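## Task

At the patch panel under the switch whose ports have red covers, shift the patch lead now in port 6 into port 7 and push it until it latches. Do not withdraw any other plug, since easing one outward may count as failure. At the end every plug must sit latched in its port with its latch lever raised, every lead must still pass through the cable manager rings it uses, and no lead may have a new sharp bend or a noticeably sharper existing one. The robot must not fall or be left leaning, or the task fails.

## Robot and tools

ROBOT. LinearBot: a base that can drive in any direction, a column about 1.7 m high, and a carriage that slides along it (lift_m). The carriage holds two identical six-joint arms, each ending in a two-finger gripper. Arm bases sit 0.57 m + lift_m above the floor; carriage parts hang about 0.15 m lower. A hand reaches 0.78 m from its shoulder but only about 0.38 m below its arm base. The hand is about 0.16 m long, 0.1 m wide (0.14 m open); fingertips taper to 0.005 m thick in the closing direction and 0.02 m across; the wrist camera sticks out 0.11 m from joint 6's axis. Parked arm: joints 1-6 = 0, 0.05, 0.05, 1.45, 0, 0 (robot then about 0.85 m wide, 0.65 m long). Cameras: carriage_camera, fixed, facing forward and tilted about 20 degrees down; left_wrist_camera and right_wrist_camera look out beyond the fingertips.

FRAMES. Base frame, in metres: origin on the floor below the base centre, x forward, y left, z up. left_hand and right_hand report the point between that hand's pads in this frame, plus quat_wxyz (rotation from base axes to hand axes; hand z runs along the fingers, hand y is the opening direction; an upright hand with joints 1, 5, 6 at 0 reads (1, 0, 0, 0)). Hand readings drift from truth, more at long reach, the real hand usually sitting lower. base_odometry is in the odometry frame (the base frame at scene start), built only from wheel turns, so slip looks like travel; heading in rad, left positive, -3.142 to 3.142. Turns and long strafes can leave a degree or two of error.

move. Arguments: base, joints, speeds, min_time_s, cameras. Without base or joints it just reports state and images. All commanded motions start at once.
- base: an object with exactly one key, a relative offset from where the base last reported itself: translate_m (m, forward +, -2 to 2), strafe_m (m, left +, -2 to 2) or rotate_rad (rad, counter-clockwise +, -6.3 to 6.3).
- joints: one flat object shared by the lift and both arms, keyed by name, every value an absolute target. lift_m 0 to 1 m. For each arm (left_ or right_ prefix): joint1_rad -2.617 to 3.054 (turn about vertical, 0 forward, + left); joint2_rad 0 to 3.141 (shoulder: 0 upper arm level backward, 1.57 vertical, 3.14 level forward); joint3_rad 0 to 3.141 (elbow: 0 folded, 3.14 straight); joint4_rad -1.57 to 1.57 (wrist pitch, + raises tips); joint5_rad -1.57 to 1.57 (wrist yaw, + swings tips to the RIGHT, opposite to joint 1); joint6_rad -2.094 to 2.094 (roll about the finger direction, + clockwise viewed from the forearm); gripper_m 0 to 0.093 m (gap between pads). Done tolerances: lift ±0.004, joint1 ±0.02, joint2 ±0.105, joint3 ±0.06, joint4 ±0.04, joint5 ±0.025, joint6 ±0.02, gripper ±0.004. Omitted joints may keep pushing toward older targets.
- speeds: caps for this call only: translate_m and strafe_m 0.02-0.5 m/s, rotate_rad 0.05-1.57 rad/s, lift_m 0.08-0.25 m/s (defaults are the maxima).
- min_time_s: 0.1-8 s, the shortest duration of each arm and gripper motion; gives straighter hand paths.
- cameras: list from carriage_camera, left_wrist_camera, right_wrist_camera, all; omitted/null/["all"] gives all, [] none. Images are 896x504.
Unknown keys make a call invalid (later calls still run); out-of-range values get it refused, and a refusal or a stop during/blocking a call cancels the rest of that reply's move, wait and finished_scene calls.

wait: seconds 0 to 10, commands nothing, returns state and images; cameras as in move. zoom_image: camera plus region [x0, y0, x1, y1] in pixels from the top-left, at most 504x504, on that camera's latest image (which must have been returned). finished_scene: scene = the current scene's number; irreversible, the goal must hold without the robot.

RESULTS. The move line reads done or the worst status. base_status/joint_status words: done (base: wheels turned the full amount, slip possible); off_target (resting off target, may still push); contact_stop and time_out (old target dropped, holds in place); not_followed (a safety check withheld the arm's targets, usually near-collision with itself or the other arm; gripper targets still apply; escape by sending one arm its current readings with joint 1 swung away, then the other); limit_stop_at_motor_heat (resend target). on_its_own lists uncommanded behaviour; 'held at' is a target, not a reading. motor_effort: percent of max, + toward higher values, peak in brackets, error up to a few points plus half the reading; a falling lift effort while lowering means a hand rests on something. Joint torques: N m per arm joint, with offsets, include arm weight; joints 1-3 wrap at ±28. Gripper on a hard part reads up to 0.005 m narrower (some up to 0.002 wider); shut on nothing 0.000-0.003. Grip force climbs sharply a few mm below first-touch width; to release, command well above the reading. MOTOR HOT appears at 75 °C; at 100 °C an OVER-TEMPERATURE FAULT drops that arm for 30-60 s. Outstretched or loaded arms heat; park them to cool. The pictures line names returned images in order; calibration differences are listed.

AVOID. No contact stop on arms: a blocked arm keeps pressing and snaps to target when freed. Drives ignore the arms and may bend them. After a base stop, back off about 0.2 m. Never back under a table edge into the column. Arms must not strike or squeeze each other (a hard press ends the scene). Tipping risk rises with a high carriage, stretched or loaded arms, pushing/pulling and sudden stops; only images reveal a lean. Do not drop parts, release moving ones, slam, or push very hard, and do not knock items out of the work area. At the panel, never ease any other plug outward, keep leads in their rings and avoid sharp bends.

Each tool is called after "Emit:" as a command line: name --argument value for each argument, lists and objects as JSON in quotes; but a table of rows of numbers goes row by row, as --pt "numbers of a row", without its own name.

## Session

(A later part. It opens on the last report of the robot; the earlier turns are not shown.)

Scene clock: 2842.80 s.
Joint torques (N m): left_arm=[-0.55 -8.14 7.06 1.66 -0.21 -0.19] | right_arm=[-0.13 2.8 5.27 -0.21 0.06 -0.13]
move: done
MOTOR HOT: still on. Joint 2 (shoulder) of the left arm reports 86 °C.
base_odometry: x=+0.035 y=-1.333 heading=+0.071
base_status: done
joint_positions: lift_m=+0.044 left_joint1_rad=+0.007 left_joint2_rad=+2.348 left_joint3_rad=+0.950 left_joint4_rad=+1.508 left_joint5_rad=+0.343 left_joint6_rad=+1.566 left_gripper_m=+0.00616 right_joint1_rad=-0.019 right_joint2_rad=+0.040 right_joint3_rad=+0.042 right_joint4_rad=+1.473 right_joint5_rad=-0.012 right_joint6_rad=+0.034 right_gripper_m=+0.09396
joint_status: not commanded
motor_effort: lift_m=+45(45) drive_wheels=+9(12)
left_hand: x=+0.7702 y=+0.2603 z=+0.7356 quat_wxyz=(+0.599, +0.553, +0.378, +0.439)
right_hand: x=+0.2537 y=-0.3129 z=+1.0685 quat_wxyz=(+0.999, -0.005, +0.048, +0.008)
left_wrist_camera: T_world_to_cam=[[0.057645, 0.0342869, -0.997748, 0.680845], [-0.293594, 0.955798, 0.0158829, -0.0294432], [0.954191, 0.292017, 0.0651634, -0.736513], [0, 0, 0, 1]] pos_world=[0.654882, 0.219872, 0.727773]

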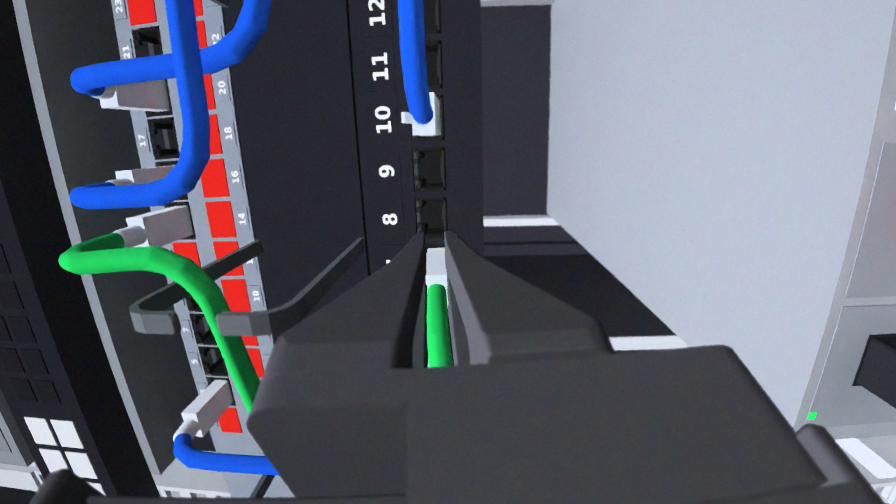

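Emit:
move --base '{"translate_m": -0.012}' --speeds '{"translate_m": 0.02}' --cameras '["left_wrist_camera"]'

Emit:
zoom_image --camera "left_wrist_camera" --region '[390, 200, 490, 300]'

Scene clock: 2999.93 s.
Joint torques (N m): left_arm=[-0.42 -8.25 5.14 2.04 -0.07 -0.2] | right_arm=[-0.28 3.12 5.22 -0.15 0.03 -0.14]
move: done
MOTOR HOT: still on. Joint 2 (shoulder) of the left arm reports 86 °C.
base_odometry: x=+0.023 y=-1.333 heading=+0.071
base_status: done
joint_positions: lift_m=+0.044 left_joint1_rad=+0.005 left_joint2_rad=+2.348 left_joint3_rad=+0.973 left_joint4_rad=+1.474 left_joint5_rad=+0.334 left_joint6_rad=+1.566 left_gripper_m=+0.00615 right_joint1_rad=-0.019 right_joint2_rad=+0.040 right_joint3_rad=+0.042 right_joint4_rad=+1.473 right_joint5_rad=-0.012 right_joint6_rad=+0.034 right_gripper_m=+0.09396
joint_status: not commanded
motor_effort: lift_m=+45(45) drive_wheels=+8(10)
left_hand: x=+0.7762 y=+0.2613 z=+0.7357 quat_wxyz=(+0.596, +0.553, +0.384, +0.438)
right_hand: x=+0.2538 y=-0.3129 z=+1.0685 quat_wxyz=(+0.999, -0.005, +0.048, +0.008)
left_wrist_camera: T_world_to_cam=[[0.0471023, 0.0336992, -0.998321, 0.689287], [-0.30139, 0.953332, 0.0179605, -0.0233338], [0.952337, 0.300038, 0.0550607, -0.735805], [0, 0, 0, 1]] pos_world=[0.661235, 0.219786, 0.729063]

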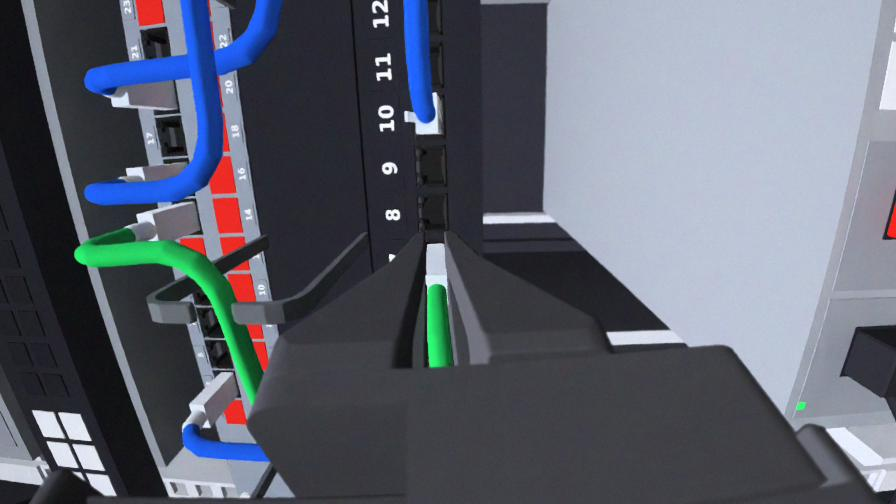

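Scaled by 5.040 (camera's finer frame: 1280x720).

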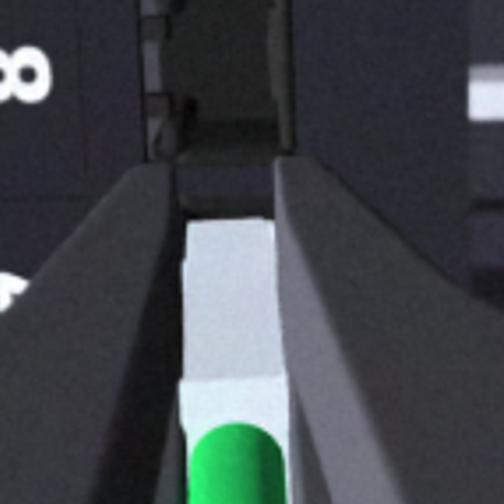

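Emit:
move --base '{"translate_m": 0.016}' --speeds '{"translate_m": 0.03}' --cameras '["left_wrist_camera"]'

Emit:
zoom_image --camera "left_wrist_camera" --region '[390, 200, 490, 300]'

Scene clock: 3075.83 s.
Joint torques (N m): left_arm=[-0.87 -8.1 8.17 1.5 -0.35 -0.19] | right_arm=[-0.23 2.85 5.41 -0.17 0.04 -0.13]
move: done
MOTOR HOT: still on. Joint 2 (shoulder) of the left arm reports 87 °C.
base_odometry: x=+0.039 y=-1.332 heading=+0.071
base_status: done
joint_positions: lift_m=+0.044 left_joint1_rad=+0.010 left_joint2_rad=+2.348 left_joint3_rad=+0.936 left_joint4_rad=+1.527 left_joint5_rad=+0.354 left_joint6_rad=+1.566 left_gripper_m=+0.00615 right_joint1_rad=-0.019 right_joint2_rad=+0.040 right_joint3_rad=+0.042 right_joint4_rad=+1.473 right_joint5_rad=-0.012 right_joint6_rad=+0.034 right_gripper_m=+0.09396
joint_status: not commanded
motor_effort: lift_m=+45(45) drive_wheels=+8(11)
left_hand: x=+0.7664 y=+0.2601 z=+0.7354 quat_wxyz=(+0.601, +0.554, +0.374, +0.438)
right_hand: x=+0.2538 y=-0.3129 z=+1.0685 quat_wxyz=(+0.999, -0.005, +0.048, +0.008)
left_wrist_camera: T_world_to_cam=[[0.0628606, 0.0351098, -0.997405, 0.676334], [-0.286062, 0.958083, 0.0156968, -0.0365382], [0.956147, 0.284333, 0.0702692, -0.7361], [0, 0, 0, 1]] pos_world=[0.650853, 0.220558, 0.726877]

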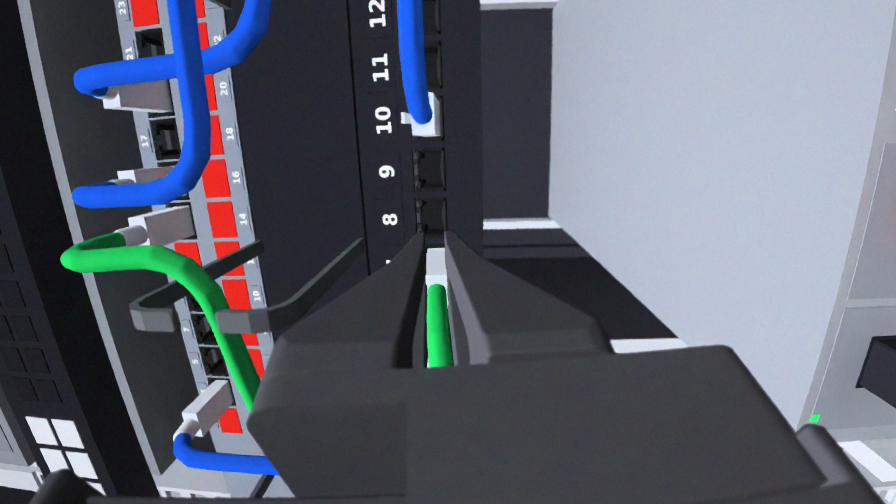

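Scaled by 5.040 (camera's finer frame: 1280x720).

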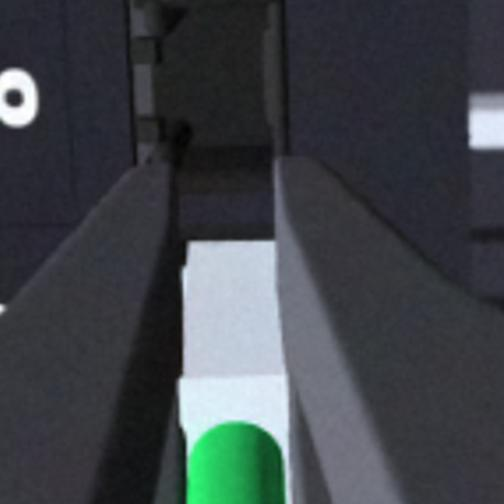

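Emit:
zoom_image --camera "left_wrist_camera" --region '[412, 225, 462, 285]'

Scaled by 8.400 (camera's finer frame: 1280x720).

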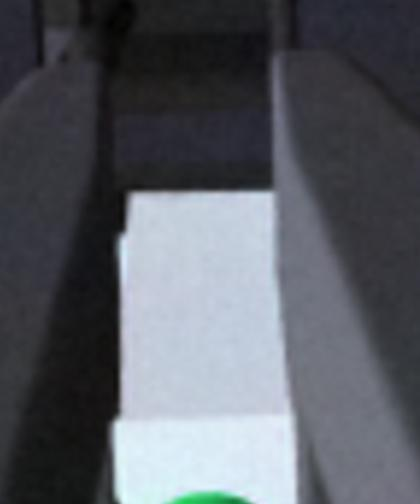

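Emit:
move --cameras '["left_wrist_camera"]'

Emit:
zoom_image --camera "left_wrist_camera" --region '[390, 200, 490, 300]'

Scene clock: 3194.80 s.
Joint torques (N m): left_arm=[-0.85 -8.14 8.2 1.48 -0.34 -0.2] | right_arm=[-0.09 2.78 5.41 -0.19 0.03 -0.14]
MOTOR HOT: still on. Joint 2 (shoulder) of the left arm reports 86 °C.
base_odometry: x=+0.039 y=-1.332 heading=+0.071
base_status: done
joint_positions: lift_m=+0.044 left_joint1_rad=+0.010 left_joint2_rad=+2.348 left_joint3_rad=+0.936 left_joint4_rad=+1.527 left_joint5_rad=+0.354 left_joint6_rad=+1.566 left_gripper_m=+0.00615 right_joint1_rad=-0.019 right_joint2_rad=+0.040 right_joint3_rad=+0.042 right_joint4_rad=+1.473 right_joint5_rad=-0.012 right_joint6_rad=+0.034 right_gripper_m=+0.09396
joint_status: not commanded
motor_effort: lift_m=+45(45) drive_wheels=+8(11)
left_hand: x=+0.7664 y=+0.2601 z=+0.7354 quat_wxyz=(+0.601, +0.554, +0.374, +0.438) (m; base frame)
right_hand: x=+0.2538 y=-0.3129 z=+1.0685 quat_wxyz=(+0.999, -0.005, +0.048, +0.008) (m; base frame)
pictures: left_wrist_camera
camera_calibration:
left_wrist_camera: T_world_to_cam=[[0.0628606, 0.0351098, -0.997405, 0.676334], [-0.286062, 0.958083, 0.0156968, -0.0365382], [0.956147, 0.284333, 0.0702692, -0.7361], [0, 0, 0, 1]] pos_world=[0.650853, 0.220558, 0.726877]

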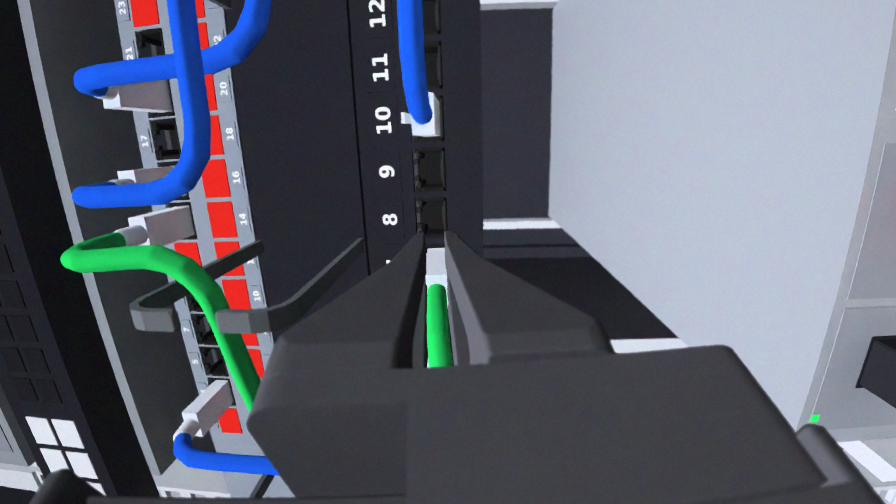

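Scaled by 5.040 (camera's finer frame: 1280x720).

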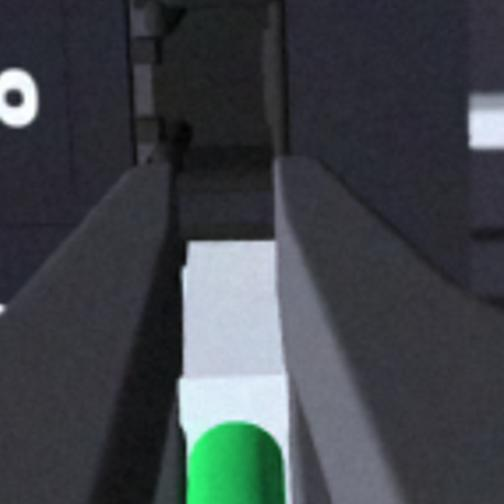

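Emit:
move --joints '{"lift_m": 0.0456}' --cameras '["left_wrist_camera"]'

Emit:
zoom_image --camera "left_wrist_camera" --region '[412, 225, 462, 285]'

Scene clock: 3456.27 s.
Joint torques (N m): left_arm=[-0.79 -8.14 8.17 1.52 -0.32 -0.19] | right_arm=[-0.1 2.99 5.29 -0.19 0.08 -0.15]
move: done
MOTOR HOT: still on. Joint 2 (shoulder) of the left arm reports 86 °C.
base_odometry: x=+0.039 y=-1.332 heading=+0.071
base_status: not commanded
joint_positions: lift_m=+0.045 left_joint1_rad=+0.010 left_joint2_rad=+2.349 left_joint3_rad=+0.936 left_joint4_rad=+1.523 left_joint5_rad=+0.354 left_joint6_rad=+1.566 left_gripper_m=+0.00615 right_joint1_rad=-0.019 right_joint2_rad=+0.040 right_joint3_rad=+0.042 right_joint4_rad=+1.473 right_joint5_rad=-0.012 right_joint6_rad=+0.034 right_gripper_m=+0.09396
joint_status: all done
motor_effort: lift_m=+45(51) drive_wheels=+8(11)
left_hand: x=+0.7665 y=+0.2601 z=+0.7354 quat_wxyz=(+0.601, +0.554, +0.375, +0.437)
right_hand: x=+0.2538 y=-0.3129 z=+1.0697 quat_wxyz=(+0.999, -0.005, +0.048, +0.008)
left_wrist_camera: T_world_to_cam=[[0.0586867, 0.0351011, -0.997659, 0.679731], [-0.285992, 0.958083, 0.0168853, -0.037451], [0.956433, 0.284331, 0.0662654, -0.733427], [0, 0, 0, 1]] pos_world=[0.650872, 0.220558, 0.727373]

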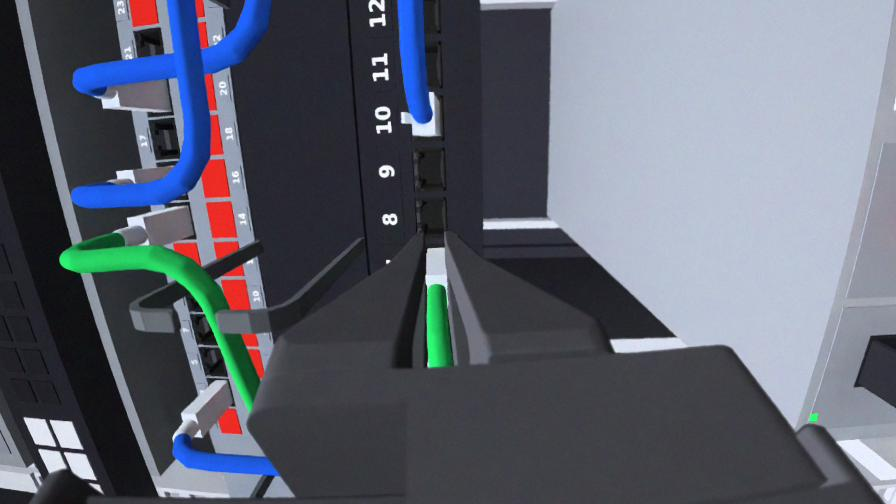

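Scaled by 8.400 (camera's finer frame: 1280x720).

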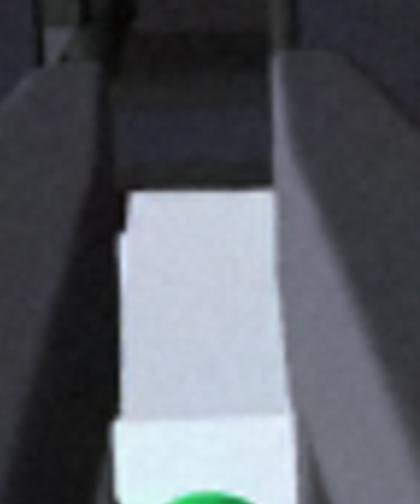

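Emit:
move --base '{"translate_m": 0.003}' --speeds '{"translate_m": 0.02}' --cameras '["left_wrist_camera"]'

Emit:
zoom_image --camera "left_wrist_camera" --region '[412, 225, 462, 285]'

Scene clock: 3470.37 s.
Joint torques (N m): left_arm=[-1.18 -8.13 8.88 1.43 -0.41 -0.19] | right_arm=[-0.08 3 5.22 -0.18 0.03 -0.11]
move: done
MOTOR HOT: still on. Joint 2 (shoulder) of the left arm reports 85 °C.
base_odometry: x=+0.041 y=-1.333 heading=+0.070
base_status: done
joint_positions: lift_m=+0.045 left_joint1_rad=+0.013 left_joint2_rad=+2.349 left_joint3_rad=+0.928 left_joint4_rad=+1.535 left_joint5_rad=+0.363 left_joint6_rad=+1.566 left_gripper_m=+0.00615 right_joint1_rad=-0.019 right_joint2_rad=+0.040 right_joint3_rad=+0.042 right_joint4_rad=+1.473 right_joint5_rad=-0.012 right_joint6_rad=+0.034 right_gripper_m=+0.09396
joint_status: not commanded
motor_effort: lift_m=+44(45) drive_wheels=+9(16)
left_hand: x=+0.7642 y=+0.2605 z=+0.7355 quat_wxyz=(+0.602, +0.555, +0.373, +0.437)
right_hand: x=+0.2538 y=-0.3129 z=+1.0697 quat_wxyz=(+0.999, -0.005, +0.048, +0.008)
left_wrist_camera: T_world_to_cam=[[0.0626351, 0.0357978, -0.997394, 0.676531], [-0.280994, 0.959563, 0.0167939, -0.0426835], [0.957663, 0.27921, 0.0701612, -0.733889], [0, 0, 0, 1]] pos_world=[0.64845, 0.221648, 0.726976]

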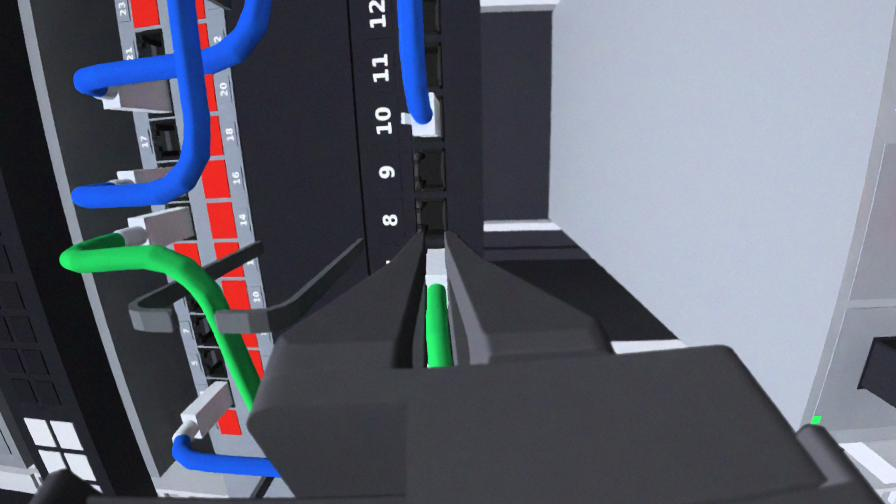

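Scaled by 8.400 (camera's finer frame: 1280x720).

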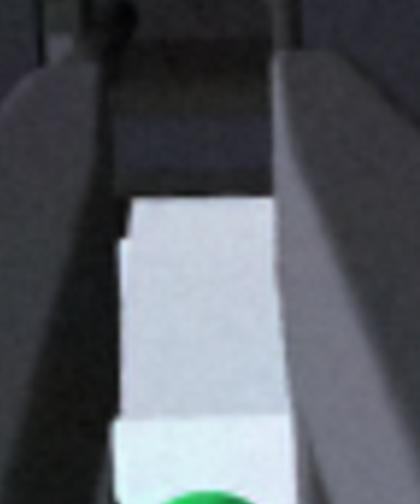

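Emit:
zoom_image --camera "left_wrist_camera" --region '[390, 85, 460, 145]'

Emit:
zoom_image --camera "left_wrist_camera" --region '[400, 140, 460, 240]'

Scaled by 7.200 (camera's finer frame: 1280x720).

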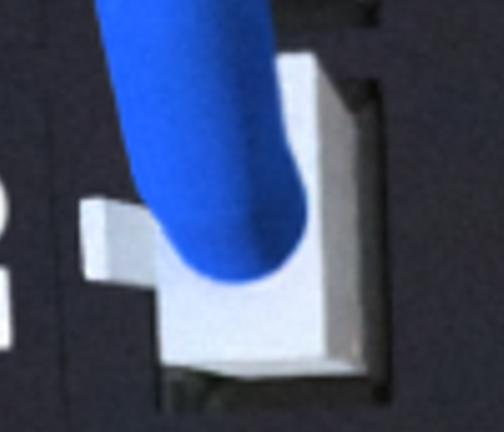

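Scaled by 5.040 (camera's finer frame: 1280x720).

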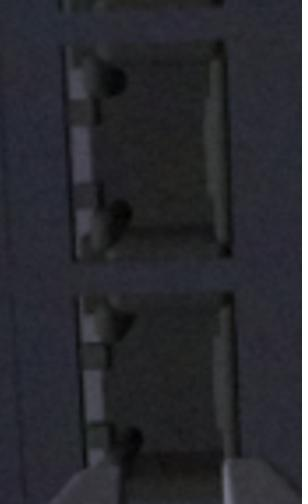

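Emit:
move --base '{"translate_m": -0.008}' --speeds '{"translate_m": 0.02}' --joints '{"lift_m": 0.0435}' --cameras '["left_wrist_camera"]'

Emit:
zoom_image --camera "left_wrist_camera" --region '[412, 225, 462, 285]'

Scene clock: 3643.63 s.
Joint torques (N m): left_arm=[-0.72 -8.28 6.63 1.77 -0.22 -0.19] | right_arm=[-0.23 2.99 5.52 -0.17 0.03 -0.14]
move: done
MOTOR HOT: still on. Joint 2 (shoulder) of the left arm reports 85 °C.
base_odometry: x=+0.034 y=-1.333 heading=+0.071
base_status: done
joint_positions: lift_m=+0.044 left_joint1_rad=+0.008 left_joint2_rad=+2.349 left_joint3_rad=+0.955 left_joint4_rad=+1.500 left_joint5_rad=+0.345 left_joint6_rad=+1.566 left_gripper_m=+0.00615 right_joint1_rad=-0.019 right_joint2_rad=+0.040 right_joint3_rad=+0.042 right_joint4_rad=+1.473 right_joint5_rad=-0.012 right_joint6_rad=+0.034 right_gripper_m=+0.09396
joint_status: all done
motor_effort: lift_m=+35(36) drive_wheels=+8(10)
left_hand: x=+0.7714 y=+0.2609 z=+0.7351 quat_wxyz=(+0.598, +0.554, +0.379, +0.438)
right_hand: x=+0.2538 y=-0.3129 z=+1.0685 quat_wxyz=(+0.999, -0.005, +0.048, +0.008)
left_wrist_camera: T_world_to_cam=[[0.0542352, 0.0344878, -0.997932, 0.682976], [-0.293557, 0.955789, 0.0170773, -0.030424], [0.954402, 0.292024, 0.0619616, -0.735717], [0, 0, 0, 1]] pos_world=[0.656197, 0.220371, 0.727669]

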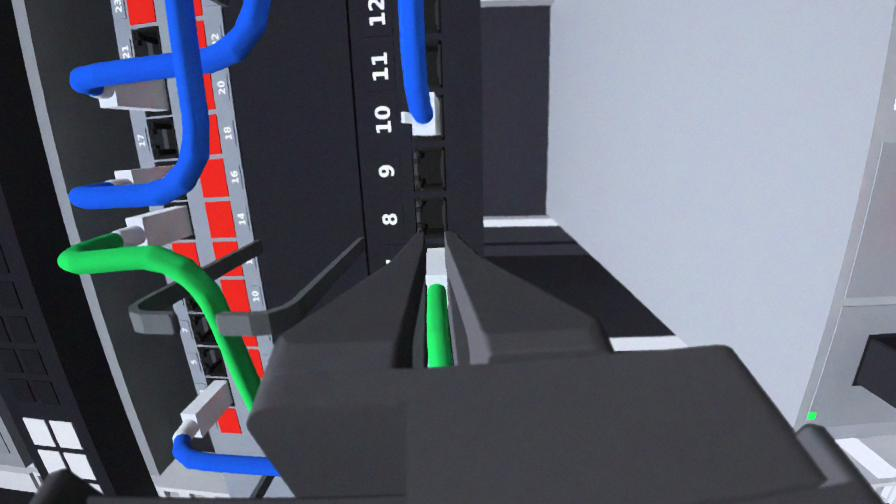

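Scaled by 8.400 (camera's finer frame: 1280x720).

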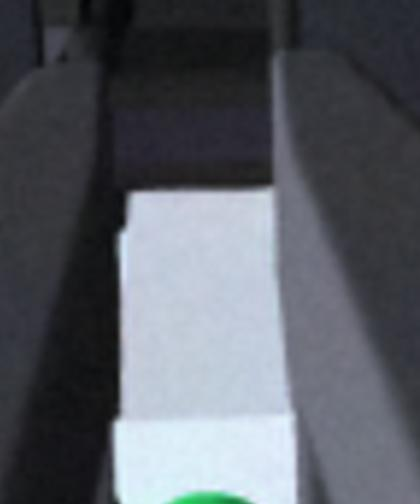

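Emit:
zoom_image --camera "left_wrist_camera" --region '[405, 145, 455, 195]'

Emit:
zoom_image --camera "left_wrist_camera" --region '[400, 90, 450, 140]'

Scaled by 10.080 (camera's finer frame: 1280x720).

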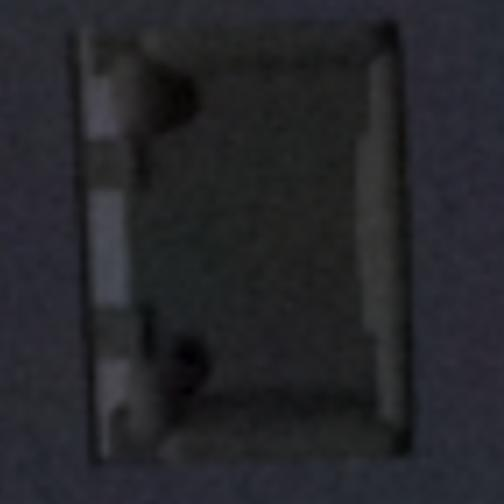

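Scaled by 10.080 (camera's finer frame: 1280x720).

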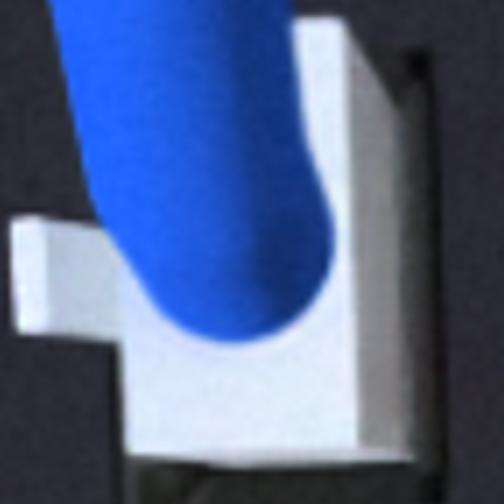

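Emit:
zoom_image --camera "left_wrist_camera" --region '[370, 100, 420, 150]'

Emit:
zoom_image --camera "left_wrist_camera" --region '[370, 195, 450, 275]'

Scaled by 10.080 (camera's finer frame: 1280x720).

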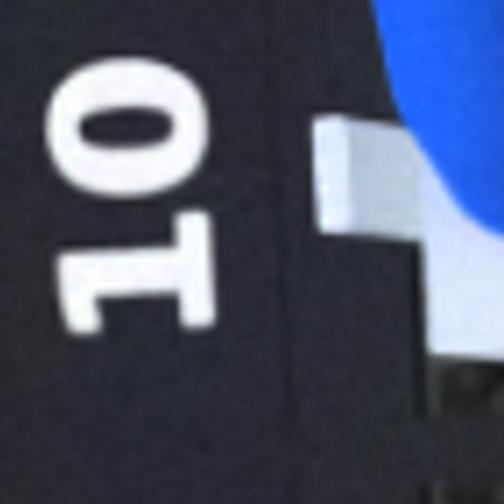

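Scaled by 6.300 (camera's finer frame: 1280x720).

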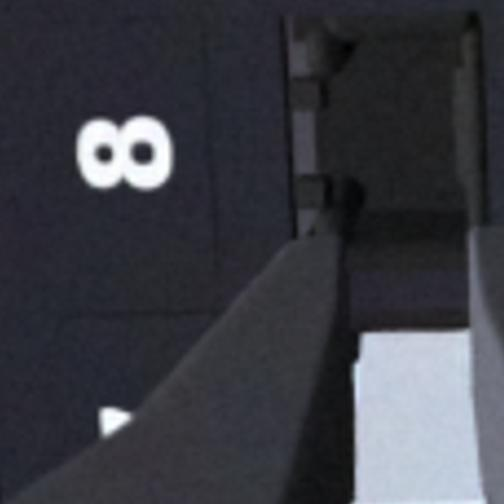

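Emit:
move --base '{"translate_m": -0.003}' --speeds '{"translate_m": 0.02}' --joints '{"lift_m": 0.0444}' --cameras '[]'

Scene clock: 3876.73 s.
Joint torques (N m): left_arm=[-0.4 -8.31 5.65 1.91 -0.13 -0.2] | right_arm=[-0.14 3.08 5.34 -0.23 0.03 -0.15]
move: done
MOTOR HOT: still on. Joint 2 (shoulder) of the left arm reports 86 °C.
base_odometry: x=+0.031 y=-1.333 heading=+0.072
base_status: done
joint_positions: lift_m=+0.044 left_joint1_rad=+0.005 left_joint2_rad=+2.349 left_joint3_rad=+0.965 left_joint4_rad=+1.485 left_joint5_rad=+0.338 left_joint6_rad=+1.566 left_gripper_m=+0.00615 right_joint1_rad=-0.019 right_joint2_rad=+0.040 right_joint3_rad=+0.042 right_joint4_rad=+1.472 right_joint5_rad=-0.012 right_joint6_rad=+0.034 right_gripper_m=+0.09396
joint_status: all done
motor_effort: lift_m=+43(46) drive_wheels=+8(11)
left_hand: x=+0.7742 y=+0.2604 z=+0.7353 quat_wxyz=(+0.597, +0.554, +0.382, +0.438)
right_hand: x=+0.2539 y=-0.3129 z=+1.0687 quat_wxyz=(+0.999, -0.005, +0.049, +0.008)

Emit:
move --joints '{"left_gripper_m": 0.0185}' --min_time_s 3 --cameras '["left_wrist_camera"]'

Emit:
zoom_image --camera "left_wrist_camera" --region '[390, 200, 490, 300]'

Scene clock: 3884.67 s.
Joint torques (N m): left_arm=[-0.43 -8.31 5.75 1.91 -0.12 -0.2] | right_arm=[-0.16 2.96 5.35 -0.15 0.06 -0.14]
move: done
MOTOR HOT: still on. Joint 2 (shoulder) of the left arm reports 86 °C.
base_odometry: x=+0.031 y=-1.333 heading=+0.072
base_status: not commanded
joint_positions: lift_m=+0.044 left_joint1_rad=+0.005 left_joint2_rad=+2.349 left_joint3_rad=+0.965 left_joint4_rad=+1.487 left_joint5_rad=+0.337 left_joint6_rad=+1.566 left_gripper_m=+0.01837 right_joint1_rad=-0.019 right_joint2_rad=+0.040 right_joint3_rad=+0.042 right_joint4_rad=+1.472 right_joint5_rad=-0.012 right_joint6_rad=+0.034 right_gripper_m=+0.09396
joint_status: all done
motor_effort: lift_m=+43(43) drive_wheels=+7(10)
left_hand: x=+0.7741 y=+0.2604 z=+0.7358 quat_wxyz=(+0.597, +0.553, +0.381, +0.438)
right_hand: x=+0.2539 y=-0.3129 z=+1.0687 quat_wxyz=(+0.999, -0.005, +0.049, +0.008)
left_wrist_camera: T_world_to_cam=[[0.0514232, 0.0338725, -0.998102, 0.685961], [-0.297479, 0.954576, 0.017069, -0.025905], [0.953342, 0.296037, 0.0591637, -0.73635], [0, 0, 0, 1]] pos_world=[0.659013, 0.21948, 0.728667]

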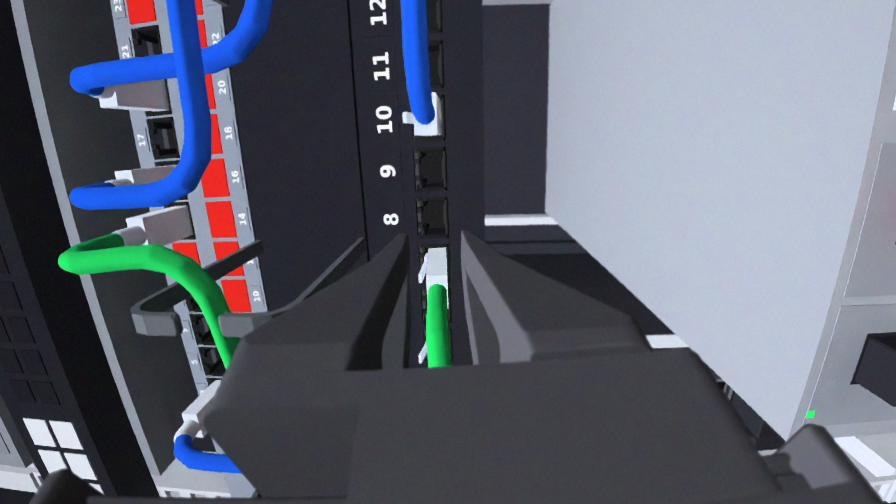

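Scaled by 5.040 (camera's finer frame: 1280x720).

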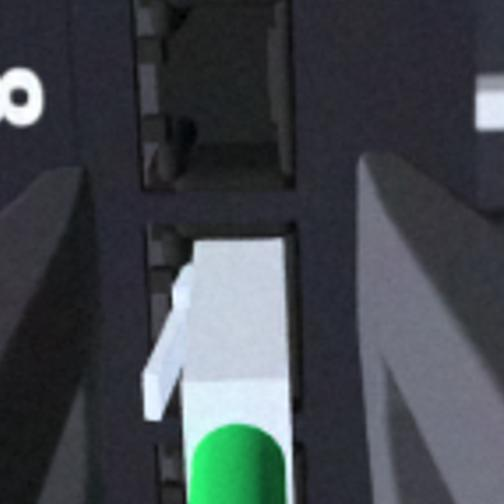

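Emit:
zoom_image --camera "left_wrist_camera" --region '[414, 240, 454, 290]'

Emit:
zoom_image --camera "left_wrist_camera" --region '[410, 290, 460, 360]'

Scaled by 10.080 (camera's finer frame: 1280x720).

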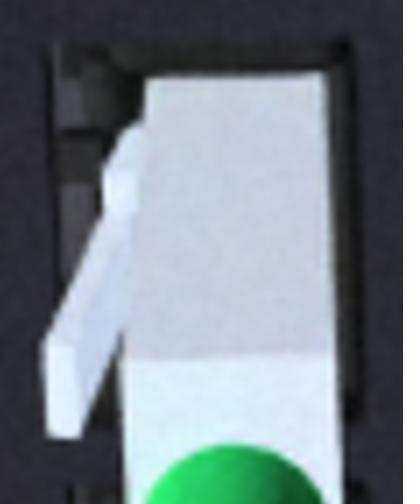

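Scaled by 7.200 (camera's finer frame: 1280x720).

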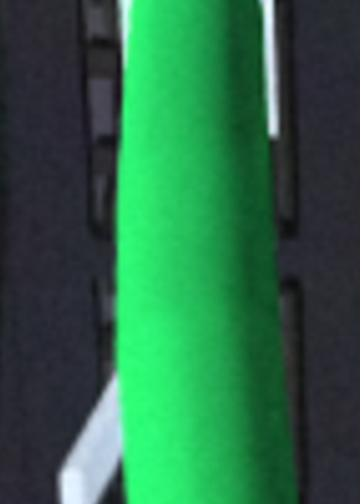

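Emit:
move --joints '{"left_gripper_m": 0.022, "left_joint4_rad": 1.466, "lift_m": 0.0475}' --min_time_s 1.0 --speeds '{"lift_m": 0.08}' --cameras '["left_wrist_camera"]'

Emit:
zoom_image --camera "left_wrist_camera" --region '[390, 200, 490, 300]'

Scene clock: 4151.27 s.
Joint torques (N m): left_arm=[-0.49 -8.34 5.71 1.88 -0.12 -0.19] | right_arm=[-0.23 2.86 5.44 -0.17 0.03 -0.13]
move: done
MOTOR HOT: still on. Joint 2 (shoulder) of the left arm reports 87 °C.
base_odometry: x=+0.031 y=-1.333 heading=+0.072
base_status: not commanded
joint_positions: lift_m=+0.047 left_joint1_rad=+0.005 left_joint2_rad=+2.349 left_joint3_rad=+0.966 left_joint4_rad=+1.469 left_joint5_rad=+0.337 left_joint6_rad=+1.566 left_gripper_m=+0.02185 right_joint1_rad=-0.019 right_joint2_rad=+0.040 right_joint3_rad=+0.042 right_joint4_rad=+1.472 right_joint5_rad=-0.012 right_joint6_rad=+0.034 right_gripper_m=+0.09396
joint_status: all done
motor_effort: lift_m=+44(50) drive_wheels=+6(10)
left_hand: x=+0.7747 y=+0.2604 z=+0.7349 quat_wxyz=(+0.594, +0.557, +0.386, +0.434)
right_hand: x=+0.2539 y=-0.3129 z=+1.0717 quat_wxyz=(+0.999, -0.005, +0.049, +0.008)
left_wrist_camera: T_world_to_cam=[[0.0342551, 0.0338263, -0.998841, 0.698886], [-0.297144, 0.954576, 0.0221368, -0.0297013], [0.954218, 0.296042, 0.0427504, -0.725467], [0, 0, 0, 1]] pos_world=[0.659488, 0.21948, 0.729747]

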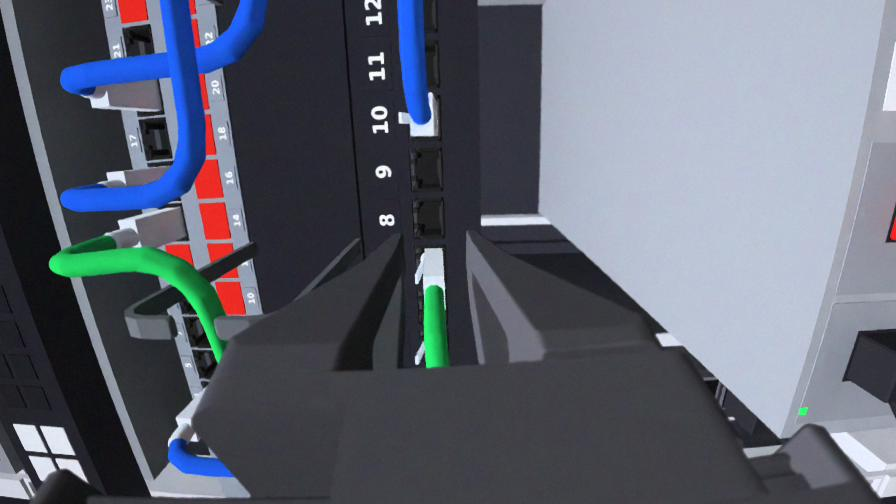

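Scaled by 5.040 (camera's finer frame: 1280x720).

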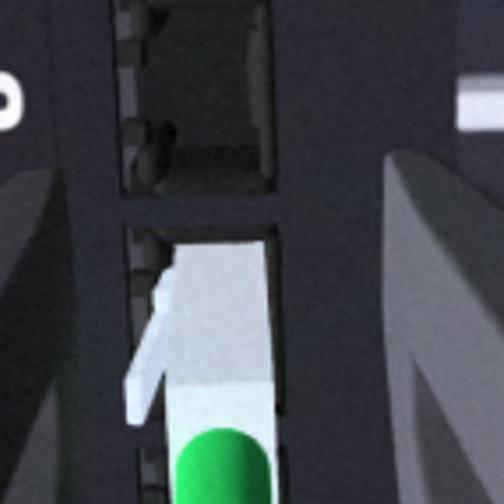

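Emit:
move --joints '{"left_joint4_rad": 1.446, "lift_m": 0.0525}' --min_time_s 1.0 --speeds '{"lift_m": 0.08}' --cameras '["left_wrist_camera"]'

Emit:
zoom_image --camera "left_wrist_camera" --region '[390, 200, 490, 300]'

Scene clock: 4165.57 s.
Joint torques (N m): left_arm=[-0.44 -8.38 5.7 1.89 -0.11 -0.19] | right_arm=[-0.06 2.91 5.3 -0.14 0.03 -0.16]
move: done
MOTOR HOT: still on. Joint 2 (shoulder) of the left arm reports 87 °C.
base_odometry: x=+0.031 y=-1.333 heading=+0.072
base_status: not commanded
joint_positions: lift_m=+0.052 left_joint1_rad=+0.005 left_joint2_rad=+2.349 left_joint3_rad=+0.966 left_joint4_rad=+1.448 left_joint5_rad=+0.337 left_joint6_rad=+1.566 left_gripper_m=+0.02185 right_joint1_rad=-0.019 right_joint2_rad=+0.040 right_joint3_rad=+0.042 right_joint4_rad=+1.472 right_joint5_rad=-0.012 right_joint6_rad=+0.034 right_gripper_m=+0.09396
joint_status: all done
motor_effort: lift_m=+43(51) drive_wheels=+7(10)
left_hand: x=+0.7751 y=+0.2604 z=+0.7348 quat_wxyz=(+0.590, +0.561, +0.393, +0.428)
right_hand: x=+0.2539 y=-0.3129 z=+1.0767 quat_wxyz=(+0.999, -0.005, +0.049, +0.008)
left_wrist_camera: T_world_to_cam=[[0.0133548, 0.033663, -0.999344, 0.715442], [-0.296594, 0.954587, 0.0281918, -0.0344668], [0.95491, 0.296023, 0.0227326, -0.711644], [0, 0, 0, 1]] pos_world=[0.659779, 0.219481, 0.732122]

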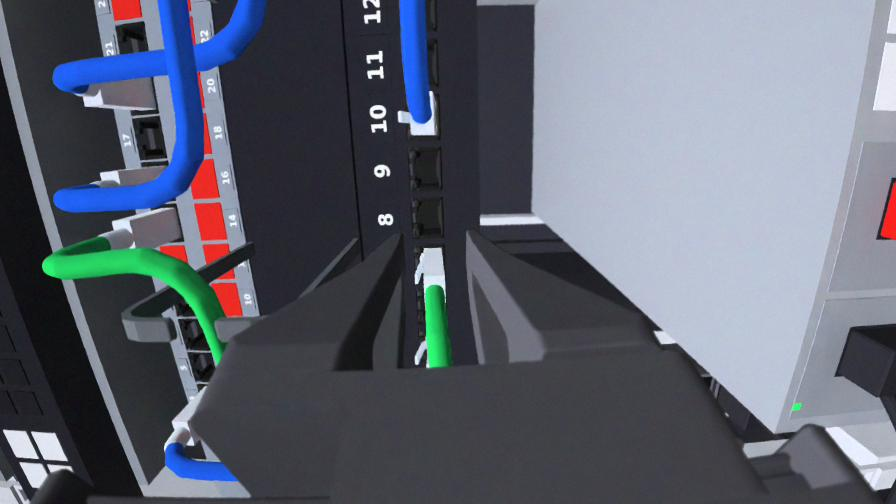

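Scaled by 5.040 (camera's finer frame: 1280x720).

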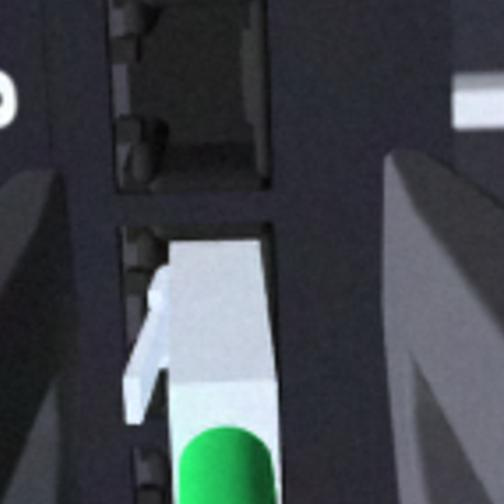

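Emit:
move --joints '{"left_joint4_rad": 1.426, "lift_m": 0.0575}' --min_time_s 1.0 --speeds '{"lift_m": 0.08}' --cameras '["left_wrist_camera"]'

Emit:
zoom_image --camera "left_wrist_camera" --region '[390, 200, 490, 300]'

Scene clock: 4172.77 s.
Joint torques (N m): left_arm=[-0.46 -8.42 5.63 1.9 -0.1 -0.2] | right_arm=[-0.06 2.97 5.38 -0.14 0.04 -0.14]
move: done
MOTOR HOT: still on. Joint 2 (shoulder) of the left arm reports 86 °C.
base_odometry: x=+0.031 y=-1.333 heading=+0.072
base_status: not commanded
joint_positions: lift_m=+0.057 left_joint1_rad=+0.005 left_joint2_rad=+2.350 left_joint3_rad=+0.967 left_joint4_rad=+1.429 left_joint5_rad=+0.337 left_joint6_rad=+1.566 left_gripper_m=+0.02185 right_joint1_rad=-0.019 right_joint2_rad=+0.040 right_joint3_rad=+0.042 right_joint4_rad=+1.472 right_joint5_rad=-0.012 right_joint6_rad=+0.034 right_gripper_m=+0.09396
joint_status: all done
motor_effort: lift_m=+43(53) drive_wheels=+8(9)
left_hand: x=+0.7755 y=+0.2604 z=+0.7352 quat_wxyz=(+0.586, +0.565, +0.398, +0.422)
right_hand: x=+0.2539 y=-0.3129 z=+1.0817 quat_wxyz=(+0.999, -0.005, +0.049, +0.008)
left_wrist_camera: T_world_to_cam=[[-0.00611774, 0.0336471, -0.999415, 0.73092], [-0.295991, 0.954587, 0.0339497, -0.0390542], [0.955171, 0.296025, 0.00411931, -0.698566], [0, 0, 0, 1]] pos_world=[0.660162, 0.219481, 0.734696]

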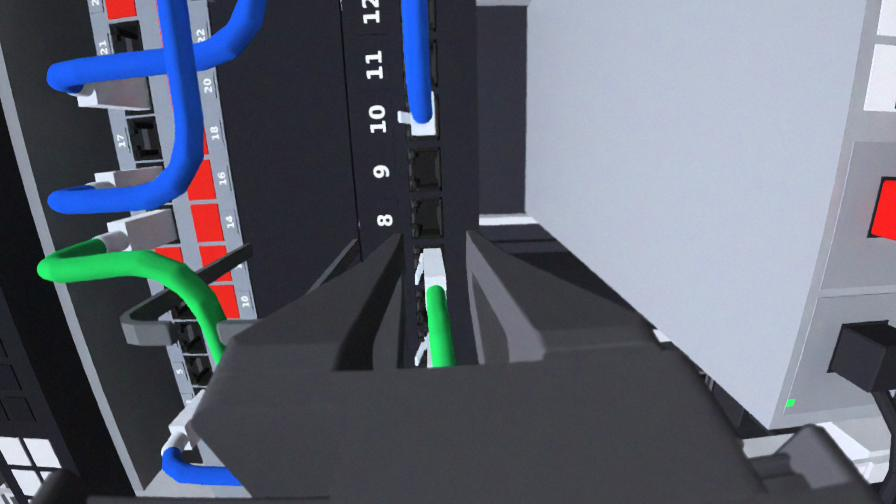

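Scaled by 5.040 (camera's finer frame: 1280x720).

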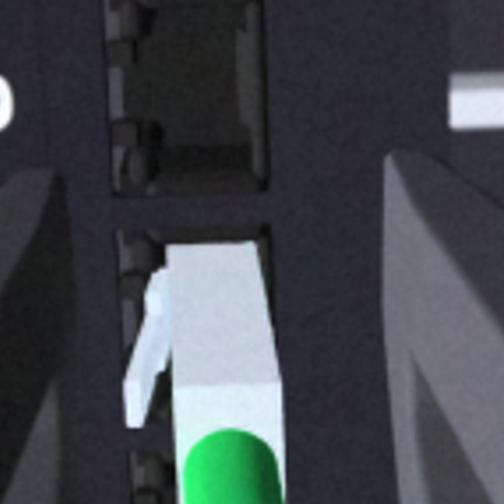

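Emit:
move --joints '{"left_joint4_rad": 1.405, "lift_m": 0.0625}' --min_time_s 1.0 --speeds '{"lift_m": 0.08}' --cameras '["left_wrist_camera"]'

Emit:
zoom_image --camera "left_wrist_camera" --region '[390, 200, 490, 300]'

Scene clock: 4185.73 s.
Joint torques (N m): left_arm=[-0.47 -8.43 5.61 1.9 -0.11 -0.2] | right_arm=[0.02 2.89 5.33 -0.19 0.03 -0.11]
move: done
MOTOR HOT: still on. Joint 2 (shoulder) of the left arm reports 84 °C.
base_odometry: x=+0.031 y=-1.333 heading=+0.072
base_status: not commanded
joint_positions: lift_m=+0.062 left_joint1_rad=+0.005 left_joint2_rad=+2.351 left_joint3_rad=+0.967 left_joint4_rad=+1.408 left_joint5_rad=+0.337 left_joint6_rad=+1.566 left_gripper_m=+0.02185 right_joint1_rad=-0.019 right_joint2_rad=+0.040 right_joint3_rad=+0.042 right_joint4_rad=+1.472 right_joint5_rad=-0.012 right_joint6_rad=+0.034 right_gripper_m=+0.09396
joint_status: all done
motor_effort: lift_m=+43(51) drive_wheels=+8(9)
left_hand: x=+0.7757 y=+0.2604 z=+0.7349 quat_wxyz=(+0.582, +0.570, +0.405, +0.416)
right_hand: x=+0.2540 y=-0.3129 z=+1.0867 quat_wxyz=(+0.999, -0.005, +0.049, +0.008)
left_wrist_camera: T_world_to_cam=[[-0.0275206, 0.0334568, -0.999061, 0.747104], [-0.295204, 0.954592, 0.0400995, -0.0441281], [0.955038, 0.29603, -0.0163944, -0.683554], [0, 0, 0, 1]] pos_world=[0.660354, 0.219481, 0.736966]

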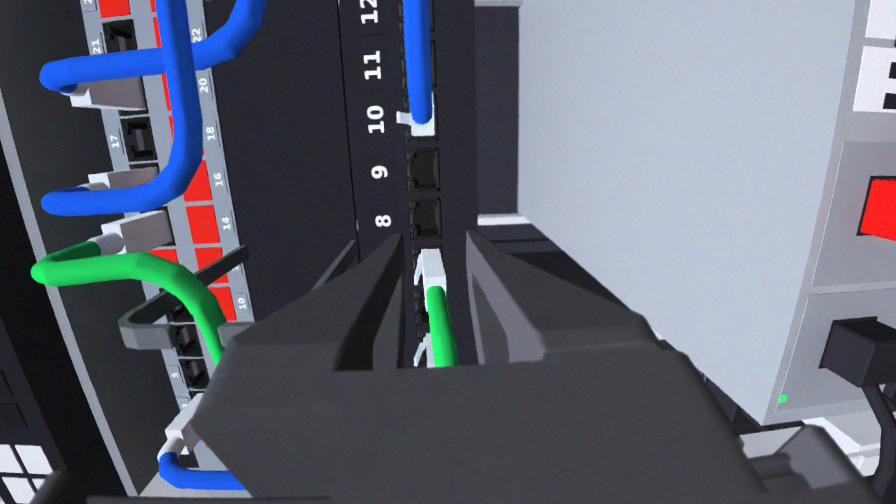

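Scaled by 5.040 (camera's finer frame: 1280x720).

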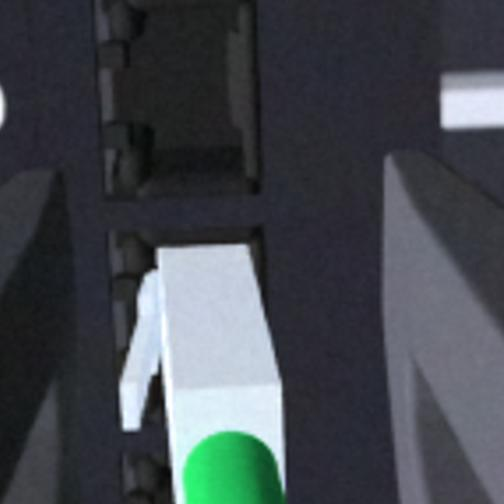

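Emit:
move --joints '{"left_joint4_rad": 1.392, "lift_m": 0.0672}' --min_time_s 1.0 --speeds '{"lift_m": 0.08}' --cameras '["left_wrist_camera"]'

Emit:
zoom_image --camera "left_wrist_camera" --region '[390, 200, 490, 300]'

Scene clock: 4214.03 s.
Joint torques (N m): left_arm=[-0.4 -8.54 5.65 1.91 -0.11 -0.2] | right_arm=[-0.14 2.92 5.38 -0.16 0.01 -0.11]
move: done
MOTOR HOT: still on. Joint 2 (shoulder) of the left arm reports 81 °C.
base_odometry: x=+0.031 y=-1.333 heading=+0.072
base_status: not commanded
joint_positions: lift_m=+0.067 left_joint1_rad=+0.005 left_joint2_rad=+2.351 left_joint3_rad=+0.967 left_joint4_rad=+1.394 left_joint5_rad=+0.337 left_joint6_rad=+1.567 left_gripper_m=+0.02185 right_joint1_rad=-0.019 right_joint2_rad=+0.040 right_joint3_rad=+0.042 right_joint4_rad=+1.472 right_joint5_rad=-0.012 right_joint6_rad=+0.034 right_gripper_m=+0.09396
joint_status: all done
motor_effort: lift_m=+43(52) drive_wheels=+8(10)
left_hand: x=+0.7757 y=+0.2604 z=+0.7361 quat_wxyz=(+0.579, +0.573, +0.409, +0.412)
right_hand: x=+0.2540 y=-0.3129 z=+1.0914 quat_wxyz=(+0.999, -0.005, +0.049, +0.008)
left_wrist_camera: T_world_to_cam=[[-0.0418641, 0.0338047, -0.998551, 0.758901], [-0.294589, 0.95458, 0.0446666, -0.0480019], [0.954707, 0.296032, -0.0300041, -0.673281], [0, 0, 0, 1]] pos_world=[0.660415, 0.21948, 0.739744]

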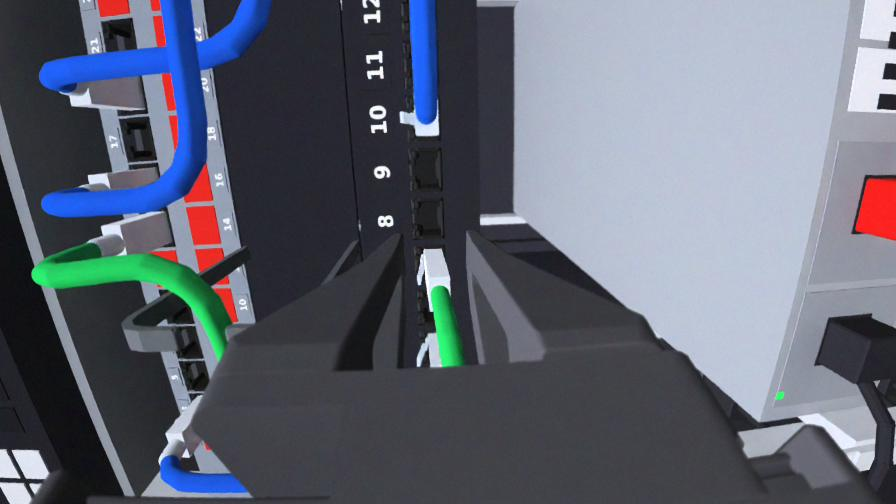

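Scaled by 5.040 (camera's finer frame: 1280x720).

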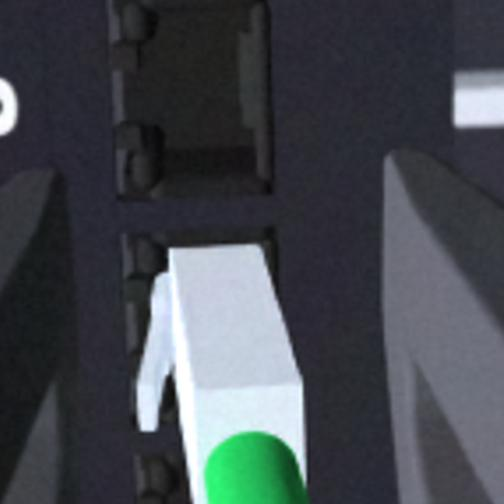

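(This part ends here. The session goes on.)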